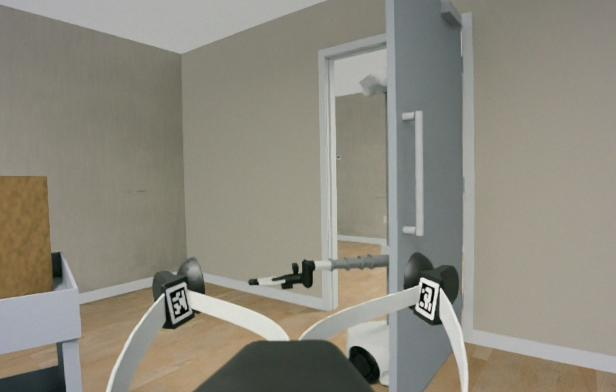

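Emit:
{"method": "move", "body": {
  "blocking": false,
  "r1": {"base":{"strafe_m":0.12,"translate_m":0.12},"contact_limits":{"strafe_m":0.7},"pace":"slow"},
  "r2": {"base":{"translate_m":1.0,"strafe_m":-0.4}}
}}

Emit:
{"method": "wait", "body": {
  "seconds": 3
}}

Emit:
{"method": "wait", "body": {
  "seconds": 3
}}

Emit:
{"method": "move", "body": {
  "blocking": false,
  "r2": {"base":{"rotate_rad":0.225}}
}}

Emit:
{"method": "wait", "body": {
  "seconds": 2
}}

Emit:
{"method": "wait", "body": {
  "seconds": 0.1,
  "cameras": ["r1_head_left_camera","r2_head_camera","r2_head_right_camera","r2_wrist_camera"]
}}

Scene clock: 405.60 s.
move: r1 moving; r2 moving
r1.base_odometry: x=-1.165 y=+2.111 heading=+1.993
r1.turned_by_wheels: +0.000
r1.turned_by_imu: +0.000
r1.base_tilt: forward=-1.6 right=+1.3
r1.lidar_m: 3.15 1.40 0.38 0.25 - 0.25 0.25 0.46 3.59 0.98 1.38 2.58
r1.base_status: translate_m moving; strafe_m moving
r1.joint_positions: lift_m=+0.350 arm_m=+0.250 wrist_yaw_rad=-0.002 wrist_pitch_rad=+0.001 wrist_roll_rad=+0.000 gripper_m=-0.010
r1.joint_status: not commanded
r1.measured_speeds: translate_m=+0.036 strafe_m=+0.036 rotate_rad=+0.002 lift_m=+0.000 arm_m=+0.000 wrist_yaw_rad=+0.000 wrist_pitch_rad=+0.000 wrist_roll_rad=+0.000
r1.motor_effort: lift_m=+14(14) arm_m=+4(4) wheel_0=-11(11) wheel_1=+11(12) wheel_2=-2(2)
r1.servo_current: wrist_yaw_rad=46(52) wrist_pitch_rad=46(46) wrist_roll_rad=59(59) gripper_m=46(46)
r1.contact_limits: strafe_m 0.7
r1.hand_pose: x=+0.7090 y=-0.0880 z=+0.5283 quat_wxyz=(+1.000, +0.000, +0.001, -0.001) (m; r1's base frame)
r1.wrist_depth_mm: - - - - - - - / - - - - - - - / - - - - - - - / - - - - - - - / - - - - - - - / 1921 1921 1756 195 1863 1808 1576 / 1366 1281 181 180 152 1281 1281
r2.base_odometry: x=-1.779 y=-1.016 heading=-1.499
r2.turned_by_wheels: +0.000
r2.turned_by_imu: +0.001
r2.base_tilt: forward=-0.7 right=+0.1
r2.lidar_m: 1.72 0.84 0.85 3.72 3.28 3.18 1.64 1.24 1.22 1.31 1.90 1.79
r2.base_status: translate_m moving; strafe_m moving
r2.joint_positions: lift_m=+0.820 arm_m=+0.000 wrist_yaw_rad=+0.003 wrist_pitch_rad=+0.008 wrist_roll_rad=+0.000 gripper_m=+0.120
r2.joint_status: not commanded
r2.measured_speeds: translate_m=+0.120 strafe_m=-0.049 rotate_rad=-0.001 lift_m=+0.000 arm_m=+0.000 wrist_yaw_rad=+0.000 wrist_pitch_rad=+0.000 wrist_roll_rad=+0.000
r2.motor_effort: lift_m=+14(14) arm_m=-4(4) wheel_0=+8(12) wheel_1=+5(5) wheel_2=-12(12)
r2.servo_current: wrist_yaw_rad=52(59) wrist_pitch_rad=46(52) wrist_roll_rad=39(52) gripper_m=52(52)
r2.hand_pose: x=+0.4595 y=-0.0867 z=+0.9962 quat_wxyz=(+1.000, +0.000, +0.004, +0.001) (m; r2's base frame)
r2.wrist_depth_mm: - - - - - - - / - - - - - - - / - - - - - - - / - - - - - - - / - - - - 1983 - - / 609 - 200 - 195 - - / - - - - - - 1921
pictures: none

Scene clock: 408.03 s.
earlier move: r1 done; r2 moving
r1.base_odometry: x=-1.311 y=+2.167 heading=+1.993
r1.turned_by_wheels: +0.000
r1.turned_by_imu: +0.001
r1.base_tilt: forward=-1.6 right=+1.3
r1.lidar_m: 3.15 1.27 0.91 0.25 0.25 0.25 0.25 0.46 3.72 1.06 1.74 2.62
r1.base_status: done
r1.joint_positions: lift_m=+0.350 arm_m=+0.250 wrist_yaw_rad=-0.002 wrist_pitch_rad=+0.001 wrist_roll_rad=+0.000 gripper_m=-0.010
r1.joint_status: not commanded
r1.measured_speeds: all 0
r1.motor_effort: lift_m=+14(14) arm_m=+4(4) wheel_0=-9(12) wheel_1=+7(12) wheel_2=+0(3)
r1.servo_current: wrist_yaw_rad=39(72) wrist_pitch_rad=46(52) wrist_roll_rad=52(65) gripper_m=46(52)
r1.contact_limits: strafe_m 0.7
r1.hand_pose: x=+0.7090 y=-0.0880 z=+0.5283 quat_wxyz=(+1.000, +0.000, +0.001, -0.001) (m; r1's base frame)
r1.wrist_depth_mm: - - - - - - - / - - - - - - - / - - - - - - - / - - - - - - - / - - - - - - - / 1921 1921 1756 195 1808 1808 1661 / 1430 1281 181 181 152 1281 1255
r2.base_odometry: x=-1.985 y=-1.664 heading=-1.499
r2.turned_by_wheels: +0.000
r2.turned_by_imu: +0.001
r2.base_tilt: forward=-0.7 right=+0.1
r2.lidar_m: 1.07 1.32 0.63 0.65 3.92 3.85 1.81 1.42 1.37 1.47 2.00 1.45
r2.base_status: translate_m moving; strafe_m moving
r2.joint_positions: lift_m=+0.820 arm_m=+0.000 wrist_yaw_rad=+0.003 wrist_pitch_rad=+0.008 wrist_roll_rad=+0.000 gripper_m=+0.120
r2.joint_status: not commanded
r2.measured_speeds: translate_m=+0.278 strafe_m=-0.112 rotate_rad=+0.000 lift_m=+0.000 arm_m=+0.000 wrist_yaw_rad=+0.000 wrist_pitch_rad=+0.000 wrist_roll_rad=+0.000
r2.motor_effort: lift_m=+15(15) arm_m=-4(4) wheel_0=+9(13) wheel_1=+5(7) wheel_2=-8(14)
r2.servo_current: wrist_yaw_rad=52(59) wrist_pitch_rad=52(59) wrist_roll_rad=52(59) gripper_m=46(59)
r2.hand_pose: x=+0.4595 y=-0.0867 z=+0.9962 quat_wxyz=(+1.000, +0.000, +0.004, +0.001) (m; r2's base frame)
r2.wrist_depth_mm: - - - - - - - / - - - - - - - / - - - - - - - / - - - - - - - / - - - - 854 - - / - - 198 1281 185 - - / - 1921 - - - - -
wait: 2.43 of 3 s (r1 has come to rest)
pictures: none

Scene clock: 410.10 s.
earlier move: r2 done
r1.base_odometry: x=-1.311 y=+2.167 heading=+1.993
r1.turned_by_wheels: +0.000
r1.turned_by_imu: +0.000
r1.base_tilt: forward=-1.6 right=+1.3
r1.lidar_m: 3.14 1.27 0.89 0.25 0.25 0.25 0.25 0.46 3.73 1.07 1.74 2.65
r1.base_status: done
r1.joint_positions: lift_m=+0.350 arm_m=+0.250 wrist_yaw_rad=-0.002 wrist_pitch_rad=+0.001 wrist_roll_rad=+0.000 gripper_m=-0.010
r1.joint_status: not commanded
r1.measured_speeds: all 0
r1.motor_effort: lift_m=+14(14) arm_m=+4(4) wheel_0=-9(12) wheel_1=+7(12) wheel_2=+0(3)
r1.servo_current: wrist_yaw_rad=52(72) wrist_pitch_rad=39(52) wrist_roll_rad=46(65) gripper_m=46(59)
r1.contact_limits: strafe_m 0.7
r1.hand_pose: x=+0.7090 y=-0.0880 z=+0.5283 quat_wxyz=(+1.000, +0.000, +0.001, -0.001) (m; r1's base frame)
r1.wrist_depth_mm: - - - - - - - / - - - - - - - / - - - - - - - / - - - - - - - / - - - - - - - / 1983 1921 1756 195 1863 1808 1661 / 1397 1281 180 181 153 1281 1281
r2.base_odometry: x=-2.095 y=-2.010 heading=-1.499
r2.turned_by_wheels: +0.000
r2.turned_by_imu: +0.001
r2.base_tilt: forward=-0.6 right=+0.1
r2.lidar_m: 0.71 1.02 3.29 0.75 0.90 4.18 1.93 1.50 1.45 1.57 1.64 1.21
r2.base_status: done
r2.joint_positions: lift_m=+0.820 arm_m=+0.000 wrist_yaw_rad=+0.003 wrist_pitch_rad=+0.008 wrist_roll_rad=+0.000 gripper_m=+0.120
r2.joint_status: not commanded
r2.measured_speeds: all 0
r2.motor_effort: lift_m=+15(15) arm_m=-4(4) wheel_0=+4(13) wheel_1=+5(7) wheel_2=-4(14)
r2.servo_current: wrist_yaw_rad=46(65) wrist_pitch_rad=52(59) wrist_roll_rad=39(59) gripper_m=59(59)
r2.hand_pose: x=+0.4595 y=-0.0867 z=+0.9962 quat_wxyz=(+1.000, +0.000, +0.004, +0.001) (m; r2's base frame)
r2.wrist_depth_mm: - - - 488 - - - / - - - 484 - - - / - - - - - - - / - - - - - - - / - - - 508 - - - / - - 198 492 185 - - / - - - - - - -
wait: 2.07 of 3 s (r2 has come to rest)
pictures: none

Scene clock: 410.60 s.
move: r2 moving
r1: as last shown
r1.lidar_m: 3.14 1.27 0.58 0.25 0.25 0.25 0.25 0.46 3.75 1.07 1.72 2.63
r1.motor_effort: lift_m=+14(14) arm_m=+4(4) wheel_0=-8(9) wheel_1=+7(7) wheel_2=+0(0)
r1.servo_current: wrist_yaw_rad=78(78) wrist_pitch_rad=39(46) wrist_roll_rad=46(52) gripper_m=46(46)
r1.contact_limits: strafe_m 0.7
r1.wrist_depth_mm: - - - - - - - / - - - - - - - / - - - - - - - / - - - - - - - / - - - - - - - / 1921 1863 1756 195 1808 1808 1618 / 1397 1255 180 180 152 1308 1281
r2.base_odometry: x=-2.095 y=-2.010 heading=-1.303
r2.turned_by_wheels: +0.196
r2.turned_by_imu: +0.191
r2.base_tilt: forward=-0.7 right=+0.1
r2.lidar_m: 0.73 1.06 0.88 0.73 4.19 2.90 1.70 1.46 1.47 1.73 1.60 0.74
r2.base_status: rotate_rad moving
r2.joint_positions: lift_m=+0.820 arm_m=+0.000 wrist_yaw_rad=+0.002 wrist_pitch_rad=+0.008 wrist_roll_rad=+0.000 gripper_m=+0.120
r2.joint_status: not commanded
r2.measured_speeds: translate_m=+0.001 strafe_m=+0.000 rotate_rad=+0.365 lift_m=+0.000 arm_m=+0.000 wrist_yaw_rad=+0.000 wrist_pitch_rad=+0.000 wrist_roll_rad=+0.000
r2.motor_effort: lift_m=+15(15) arm_m=-4(4) wheel_0=-5(8) wheel_1=-4(9) wheel_2=-5(11)
r2.servo_current: wrist_yaw_rad=52(72) wrist_pitch_rad=52(52) wrist_roll_rad=39(52) gripper_m=52(59)
r2.hand_pose: x=+0.4595 y=-0.0867 z=+0.9962 quat_wxyz=(+1.000, +0.000, +0.004, +0.001) (m; r2's base frame)
r2.wrist_depth_mm: - - - - - - - / - - - - - - - / - - - - - - - / - - - - - - - / - - - - - - - / - - 202 - 193 - - / - - 1863 - - - -
pictures: none

Scene clock: 411.07 s.
earlier move: r2 done
r1.base_odometry: x=-1.311 y=+2.167 heading=+1.993
r1.turned_by_wheels: +0.000
r1.turned_by_imu: +0.000
r1.base_tilt: forward=-1.6 right=+1.3
r1.lidar_m: 3.13 1.26 0.57 0.25 0.25 0.25 0.25 0.44 3.73 1.09 1.73 2.63
r1.base_status: not commanded
r1.joint_positions: lift_m=+0.350 arm_m=+0.250 wrist_yaw_rad=-0.002 wrist_pitch_rad=+0.001 wrist_roll_rad=+0.000 gripper_m=-0.010
r1.joint_status: not commanded
r1.measured_speeds: all 0
r1.motor_effort: lift_m=+14(14) arm_m=+4(4) wheel_0=-8(9) wheel_1=+7(7) wheel_2=+0(0)
r1.servo_current: wrist_yaw_rad=46(78) wrist_pitch_rad=33(46) wrist_roll_rad=46(52) gripper_m=33(52)
r1.contact_limits: strafe_m 0.7
r1.hand_pose: x=+0.7090 y=-0.0880 z=+0.5283 quat_wxyz=(+1.000, +0.000, +0.001, -0.001) (m; r1's base frame)
r1.wrist_depth_mm: - - - - - - - / - - - - - - - / - - - - - - - / - - - - - - - / - - - - - - - / 1983 1983 1756 194 1863 1808 1661 / 1366 1255 180 180 152 1308 1281
r2.base_odometry: x=-2.095 y=-2.010 heading=-1.274
r2.turned_by_wheels: +0.028
r2.turned_by_imu: +0.028
r2.base_tilt: forward=-0.7 right=+0.1
r2.lidar_m: 0.71 1.15 0.86 0.74 4.21 2.78 1.67 1.46 1.46 1.74 1.60 0.71
r2.base_status: done
r2.joint_positions: lift_m=+0.820 arm_m=+0.000 wrist_yaw_rad=+0.002 wrist_pitch_rad=+0.008 wrist_roll_rad=+0.000 gripper_m=+0.120
r2.joint_status: not commanded
r2.measured_speeds: all 0
r2.motor_effort: lift_m=+15(15) arm_m=-4(4) wheel_0=-3(8) wheel_1=-2(9) wheel_2=-5(11)
r2.servo_current: wrist_yaw_rad=59(72) wrist_pitch_rad=46(52) wrist_roll_rad=39(59) gripper_m=59(59)
r2.hand_pose: x=+0.4595 y=-0.0867 z=+0.9962 quat_wxyz=(+1.000, +0.000, +0.004, +0.001) (m; r2's base frame)
r2.wrist_depth_mm: - - - - - - - / - - - - - 436 - / - - - - - 442 - / - - - - - 445 - / - - - - 480 - - / - - 200 - 193 - - / - - 842 - - - -
wait: 0.47 of 2 s (r2 has come to rest)
pictures: none

Scene clock: 411.17 s.
r1.base_odometry: x=-1.311 y=+2.167 heading=+1.993
r1.turned_by_wheels: +0.000
r1.turned_by_imu: +0.000
r1.base_tilt: forward=-1.6 right=+1.3
r1.lidar_m: 3.16 1.25 0.60 0.25 0.25 0.25 0.25 0.46 3.73 1.06 1.73 2.61
r1.base_status: not commanded
r1.joint_positions: lift_m=+0.350 arm_m=+0.250 wrist_yaw_rad=-0.002 wrist_pitch_rad=+0.001 wrist_roll_rad=+0.000 gripper_m=-0.010
r1.joint_status: not commanded
r1.measured_speeds: all 0
r1.motor_effort: lift_m=+14(14) arm_m=+4(4) wheel_0=-8(9) wheel_1=+7(7) wheel_2=+0(0)
r1.servo_current: wrist_yaw_rad=52(78) wrist_pitch_rad=39(46) wrist_roll_rad=46(52) gripper_m=39(52)
r1.contact_limits: strafe_m 0.7
r1.hand_pose: x=+0.7090 y=-0.0880 z=+0.5283 quat_wxyz=(+1.000, +0.000, +0.001, -0.001) (m; r1's base frame)
r1.wrist_depth_mm: - - - - - - - / - - - - - - - / - - - - - - - / - - - - - - - / - - - - - - - / 1921 1921 1756 195 1808 1808 1576 / 1366 1281 181 180 152 1308 1281
r2.base_odometry: x=-2.095 y=-2.010 heading=-1.274
r2.turned_by_wheels: +0.000
r2.turned_by_imu: +0.000
r2.base_tilt: forward=-0.7 right=+0.1
r2.lidar_m: 0.70 1.14 0.88 0.76 4.20 2.80 1.68 1.47 1.47 1.78 1.63 0.71
r2.base_status: done
r2.joint_positions: lift_m=+0.820 arm_m=+0.000 wrist_yaw_rad=+0.002 wrist_pitch_rad=+0.008 wrist_roll_rad=+0.000 gripper_m=+0.120
r2.joint_status: not commanded
r2.measured_speeds: all 0
r2.motor_effort: lift_m=+15(15) arm_m=-4(4) wheel_0=-2(8) wheel_1=-2(9) wheel_2=-5(11)
r2.servo_current: wrist_yaw_rad=39(72) wrist_pitch_rad=46(52) wrist_roll_rad=46(59) gripper_m=52(59)
r2.hand_pose: x=+0.4595 y=-0.0867 z=+0.9962 quat_wxyz=(+1.000, +0.000, +0.004, +0.001) (m; r2's base frame)
r2.wrist_depth_mm: - - - - - - - / - - - - - 442 - / - - - - - 439 - / - - - - - 445 - / - - - - 477 - - / - - 201 - 193 - - / - - 854 - - - -
wait: 0.10 s; no rest
pictures: r1_head_left_camera, r2_head_camera, r2_head_right_camera, r2_wrist_camera
Images, in order (width x height): r1_head_left_camera 420x672, r2_head_camera 420x560, r2_head_right_camera 420x672, r2_wrist_camera 616x392.

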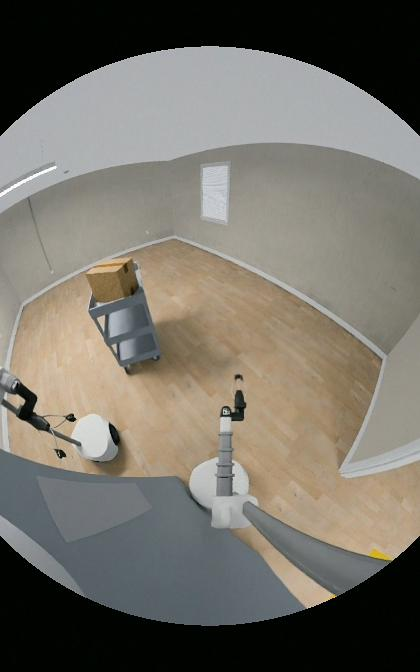

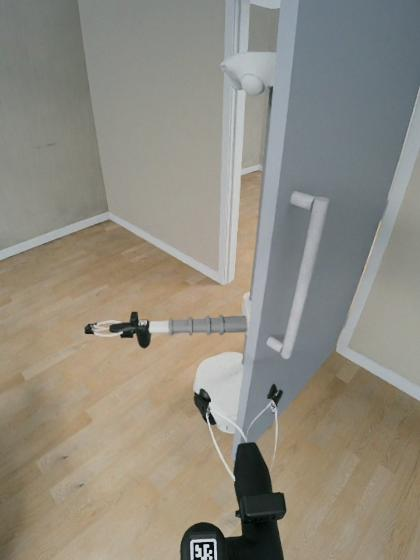

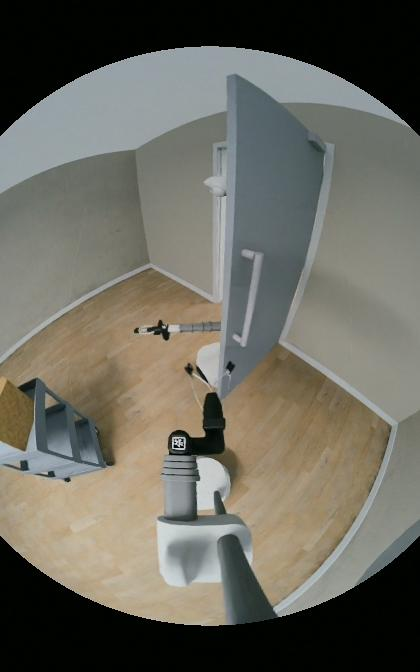

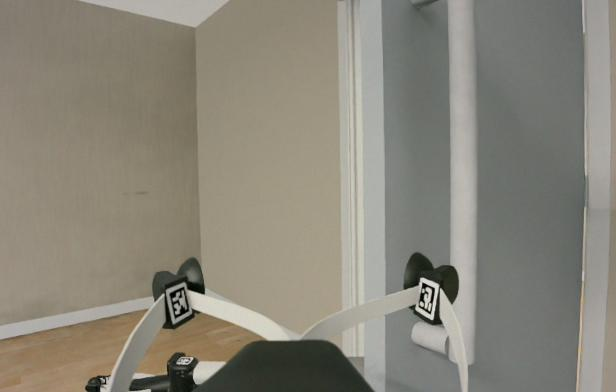

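Emit:
{"method": "move", "body": {
  "blocking": false,
  "r2": {"base":{"strafe_m":-0.19},"joints":{"lift_m":0.98,"gripper_m":0.1}}
}}

Emit:
{"method": "wait", "body": {
  "seconds": 2
}}

Emit:
{"method": "move", "body": {
  "blocking": false,
  "r2": {"base":{"translate_m":0.15},"pace":"slow"}
}}

Emit:
{"method": "wait", "body": {
  "seconds": 3
}}

Emit:
{"method": "wait", "body": {
  "seconds": 0.1,
  "cameras": ["r2_wrist_camera","r2_head_camera"]
}}

Scene clock: 427.87 s.
move: r2 moving
r1: as last shown
r1.base_tilt: forward=-1.6 right=+1.2
r1.lidar_m: 3.14 1.26 0.87 0.25 0.26 0.25 0.25 0.48 3.73 1.06 1.69 2.63
r1.motor_effort: lift_m=+14(14) arm_m=+4(4) wheel_0=-8(8) wheel_1=+7(7) wheel_2=+0(0)
r1.servo_current: wrist_yaw_rad=59(65) wrist_pitch_rad=39(46) wrist_roll_rad=52(78) gripper_m=46(46)
r1.contact_limits: strafe_m 0.7
r1.wrist_depth_mm: - - - - - - - / - - - - - - - / - - - - - - - / - - - - - - - / - - - - - - - / 1921 1921 1756 194 1756 1808 1618 / 1397 1336 181 180 152 1281 1281
r2.base_odometry: x=-2.130 y=-2.021 heading=-1.274
r2.turned_by_wheels: +0.000
r2.turned_by_imu: +0.000
r2.base_tilt: forward=-0.7 right=+0.0
r2.lidar_m: 0.67 1.07 0.92 0.80 4.25 2.73 1.65 1.43 1.42 1.71 1.57 0.71
r2.base_status: strafe_m moving
r2.joint_positions: lift_m=+0.858 arm_m=+0.000 wrist_yaw_rad=+0.002 wrist_pitch_rad=+0.008 wrist_roll_rad=+0.000 gripper_m=+0.107
r2.joint_status: lift_m moving; gripper_m moving
r2.measured_speeds: translate_m=-0.001 strafe_m=-0.139 rotate_rad=+0.003 lift_m=+0.146 arm_m=+0.000 wrist_yaw_rad=+0.000 wrist_pitch_rad=+0.000 wrist_roll_rad=+0.000
r2.motor_effort: lift_m=+24(24) arm_m=-4(4) wheel_0=+10(12) wheel_1=-10(13) wheel_2=-1(3)
r2.servo_current: wrist_yaw_rad=52(59) wrist_pitch_rad=46(52) wrist_roll_rad=39(52) gripper_m=72(98)
r2.hand_pose: x=+0.4595 y=-0.0867 z=+1.0336 quat_wxyz=(+1.000, +0.000, +0.004, +0.001) (m; r2's base frame)
r2.wrist_depth_mm: - - - - 455 - - / - - - - - - - / - - - - - - - / - - - - - - - / - - - - - - - / - - 196 - 188 - - / - - - - - - -
pictures: none

Scene clock: 429.30 s.
earlier move: r2 done
r1.base_odometry: x=-1.311 y=+2.167 heading=+1.993
r1.turned_by_wheels: +0.000
r1.turned_by_imu: +0.000
r1.base_tilt: forward=-1.6 right=+1.3
r1.lidar_m: 3.14 1.26 1.37 0.25 0.25 0.25 0.25 0.46 3.72 1.09 1.73 2.63
r1.base_status: not commanded
r1.joint_positions: lift_m=+0.350 arm_m=+0.250 wrist_yaw_rad=-0.002 wrist_pitch_rad=+0.001 wrist_roll_rad=+0.000 gripper_m=-0.010
r1.joint_status: not commanded
r1.measured_speeds: all 0
r1.motor_effort: lift_m=+14(14) arm_m=+4(4) wheel_0=-8(9) wheel_1=+7(7) wheel_2=+0(0)
r1.servo_current: wrist_yaw_rad=52(72) wrist_pitch_rad=46(46) wrist_roll_rad=52(78) gripper_m=39(52)
r1.contact_limits: strafe_m 0.7
r1.hand_pose: x=+0.7090 y=-0.0880 z=+0.5283 quat_wxyz=(+1.000, +0.000, +0.001, -0.001) (m; r1's base frame)
r1.wrist_depth_mm: - - - - - - - / - - - - - - - / - - - - - - - / - - - - - - - / - - - - - - - / 1983 1983 1708 195 1808 1808 1576 / 1366 1308 180 181 153 1308 1255
r2.base_odometry: x=-2.277 y=-2.066 heading=-1.274
r2.turned_by_wheels: +0.000
r2.turned_by_imu: +0.000
r2.base_tilt: forward=-0.6 right=+0.1
r2.lidar_m: 0.70 1.05 1.10 0.93 4.35 2.56 1.50 1.34 1.33 1.59 1.46 1.00
r2.base_status: done
r2.joint_positions: lift_m=+0.980 arm_m=+0.000 wrist_yaw_rad=+0.002 wrist_pitch_rad=+0.008 wrist_roll_rad=+0.000 gripper_m=+0.100
r2.joint_status: all done
r2.measured_speeds: all 0
r2.motor_effort: lift_m=+21(25) arm_m=-4(4) wheel_0=+2(13) wheel_1=-2(13) wheel_2=+0(3)
r2.servo_current: wrist_yaw_rad=46(65) wrist_pitch_rad=52(59) wrist_roll_rad=52(59) gripper_m=59(98)
r2.hand_pose: x=+0.4595 y=-0.0867 z=+1.1557 quat_wxyz=(+1.000, +0.000, +0.004, +0.001) (m; r2's base frame)
r2.wrist_depth_mm: - - - - - - - / - - - - - - - / - - - 455 - - - / - - - 452 - - - / - - - 455 - - - / - - 190 459 185 - - / - - - - - - -
wait: 1.43 of 2 s (r2 has come to rest)
pictures: none

Scene clock: 429.80 s.
move: r2 moving
r1: as last shown
r1.base_tilt: forward=-1.6 right=+1.2
r1.lidar_m: 3.16 1.26 1.34 0.25 0.25 0.25 0.25 0.48 3.73 1.09 1.75 2.64
r1.motor_effort: lift_m=+14(14) arm_m=+4(4) wheel_0=-9(9) wheel_1=+7(7) wheel_2=+0(0)
r1.servo_current: wrist_yaw_rad=46(52) wrist_pitch_rad=39(46) wrist_roll_rad=59(65) gripper_m=39(52)
r1.contact_limits: strafe_m 0.7
r1.wrist_depth_mm: - - - - - - - / - - - - - - - / - - - - - - - / - - - - - - - / - - - - - - - / 1921 1863 1756 194 1863 1756 1661 / 1366 1308 180 181 152 1336 1255
r2.base_odometry: x=-2.273 y=-2.078 heading=-1.274
r2.turned_by_wheels: +0.000
r2.turned_by_imu: +0.000
r2.base_tilt: forward=-0.7 right=+0.0
r2.lidar_m: 0.68 1.03 1.11 0.91 4.35 2.59 1.53 1.31 1.34 1.64 1.45 0.98
r2.base_status: translate_m moving
r2.joint_positions: lift_m=+0.980 arm_m=+0.000 wrist_yaw_rad=+0.002 wrist_pitch_rad=+0.008 wrist_roll_rad=+0.000 gripper_m=+0.100
r2.joint_status: not commanded
r2.measured_speeds: translate_m=+0.048 strafe_m=+0.000 rotate_rad=-0.001 lift_m=+0.000 arm_m=+0.000 wrist_yaw_rad=+0.000 wrist_pitch_rad=+0.000 wrist_roll_rad=+0.000
r2.motor_effort: lift_m=+21(21) arm_m=-4(4) wheel_0=+6(9) wheel_1=+7(7) wheel_2=-9(10)
r2.servo_current: wrist_yaw_rad=52(52) wrist_pitch_rad=52(59) wrist_roll_rad=46(52) gripper_m=52(59)
r2.hand_pose: x=+0.4595 y=-0.0867 z=+1.1557 quat_wxyz=(+1.000, +0.000, +0.004, +0.001) (m; r2's base frame)
r2.wrist_depth_mm: - - - - - - - / - - - - - - - / - - - 442 - - - / - - - 442 - - - / - - - 445 - - - / - - 190 445 185 - - / - - - - - - -
pictures: none

Scene clock: 432.07 s.
earlier move: r2 done
r1.base_odometry: x=-1.311 y=+2.167 heading=+1.993
r1.turned_by_wheels: +0.000
r1.turned_by_imu: +0.000
r1.base_tilt: forward=-1.6 right=+1.3
r1.lidar_m: 3.16 1.27 1.35 0.25 0.26 0.25 0.25 0.48 3.72 1.07 1.72 2.61
r1.base_status: not commanded
r1.joint_positions: lift_m=+0.350 arm_m=+0.250 wrist_yaw_rad=-0.002 wrist_pitch_rad=+0.001 wrist_roll_rad=+0.000 gripper_m=-0.010
r1.joint_status: not commanded
r1.measured_speeds: all 0
r1.motor_effort: lift_m=+14(14) arm_m=+4(4) wheel_0=-8(9) wheel_1=+7(7) wheel_2=+0(0)
r1.servo_current: wrist_yaw_rad=52(65) wrist_pitch_rad=33(52) wrist_roll_rad=59(72) gripper_m=46(52)
r1.contact_limits: strafe_m 0.7
r1.hand_pose: x=+0.7090 y=-0.0880 z=+0.5283 quat_wxyz=(+1.000, +0.000, +0.001, -0.001) (m; r1's base frame)
r1.wrist_depth_mm: - - - - - - - / - - - - - - - / - - - - - - - / - - - - - - - / - - - - - - - / 1983 1983 1756 194 1863 1808 1618 / 1397 1308 180 181 153 1281 1229
r2.base_odometry: x=-2.233 y=-2.209 heading=-1.274
r2.turned_by_wheels: +0.000
r2.turned_by_imu: +0.000
r2.base_tilt: forward=-0.7 right=+0.0
r2.lidar_m: 0.51 0.90 3.33 0.94 4.45 2.76 1.63 1.43 1.43 1.57 1.37 0.80
r2.base_status: done
r2.joint_positions: lift_m=+0.980 arm_m=+0.000 wrist_yaw_rad=+0.002 wrist_pitch_rad=+0.008 wrist_roll_rad=+0.000 gripper_m=+0.100
r2.joint_status: not commanded
r2.measured_speeds: all 0
r2.motor_effort: lift_m=+21(21) arm_m=-4(4) wheel_0=+3(10) wheel_1=+4(7) wheel_2=-5(11)
r2.servo_current: wrist_yaw_rad=39(59) wrist_pitch_rad=52(59) wrist_roll_rad=52(59) gripper_m=52(59)
r2.hand_pose: x=+0.4595 y=-0.0867 z=+1.1557 quat_wxyz=(+1.000, +0.000, +0.004, +0.001) (m; r2's base frame)
r2.wrist_depth_mm: - - 332 379 - - - / - - 334 304 - - - / - - 336 307 - - - / - - 336 307 - - - / - - 342 307 - - - / - - 196 309 185 - - / - - 334 - - - -
wait: 2.27 of 3 s (r2 has come to rest)
pictures: none

Scene clock: 432.17 s.
r1.base_odometry: x=-1.311 y=+2.167 heading=+1.993
r1.turned_by_wheels: +0.000
r1.turned_by_imu: +0.000
r1.base_tilt: forward=-1.6 right=+1.3
r1.lidar_m: 3.16 1.25 1.34 0.25 0.25 0.25 0.25 0.48 3.72 1.08 1.70 2.63
r1.base_status: not commanded
r1.joint_positions: lift_m=+0.350 arm_m=+0.250 wrist_yaw_rad=-0.002 wrist_pitch_rad=+0.001 wrist_roll_rad=+0.000 gripper_m=-0.010
r1.joint_status: not commanded
r1.measured_speeds: all 0
r1.motor_effort: lift_m=+14(14) arm_m=+4(4) wheel_0=-8(9) wheel_1=+7(7) wheel_2=+0(0)
r1.servo_current: wrist_yaw_rad=39(65) wrist_pitch_rad=46(52) wrist_roll_rad=33(72) gripper_m=33(52)
r1.contact_limits: strafe_m 0.7
r1.hand_pose: x=+0.7090 y=-0.0880 z=+0.5283 quat_wxyz=(+1.000, +0.000, +0.001, -0.001) (m; r1's base frame)
r1.wrist_depth_mm: - - - - - - - / - - - - - - - / - - - - - - - / - - - - - - - / - - - - - - - / 1983 1921 1708 194 1808 1756 1618 / 1397 1308 180 181 152 1255 1255
r2.base_odometry: x=-2.233 y=-2.209 heading=-1.274
r2.turned_by_wheels: +0.000
r2.turned_by_imu: +0.000
r2.base_tilt: forward=-0.6 right=+0.1
r2.lidar_m: 0.54 0.91 3.31 0.96 4.44 2.78 1.66 1.44 1.46 1.55 1.36 0.82
r2.base_status: done
r2.joint_positions: lift_m=+0.980 arm_m=+0.000 wrist_yaw_rad=+0.002 wrist_pitch_rad=+0.008 wrist_roll_rad=+0.000 gripper_m=+0.100
r2.joint_status: not commanded
r2.measured_speeds: all 0
r2.motor_effort: lift_m=+21(21) arm_m=-4(4) wheel_0=+3(10) wheel_1=+4(7) wheel_2=-6(11)
r2.servo_current: wrist_yaw_rad=46(59) wrist_pitch_rad=46(59) wrist_roll_rad=52(59) gripper_m=52(59)
r2.hand_pose: x=+0.4595 y=-0.0867 z=+1.1557 quat_wxyz=(+1.000, +0.000, +0.004, +0.001) (m; r2's base frame)
r2.wrist_depth_mm: - - 332 379 - - - / - - 332 304 - - - / - - 336 306 - - - / - - 336 306 - - - / - - 340 310 - - - / - - 195 309 185 - - / - - 330 - - - -
wait: 0.10 s; no rest
pictures: r2_head_camera, r2_wrist_camera
Images, in order (width x height): r2_head_camera 420x560, r2_wrist_camera 616x392.

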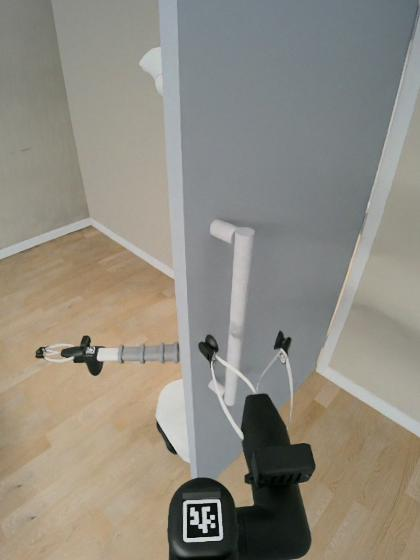

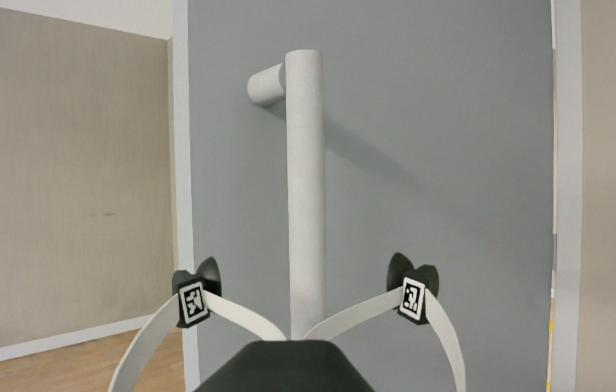

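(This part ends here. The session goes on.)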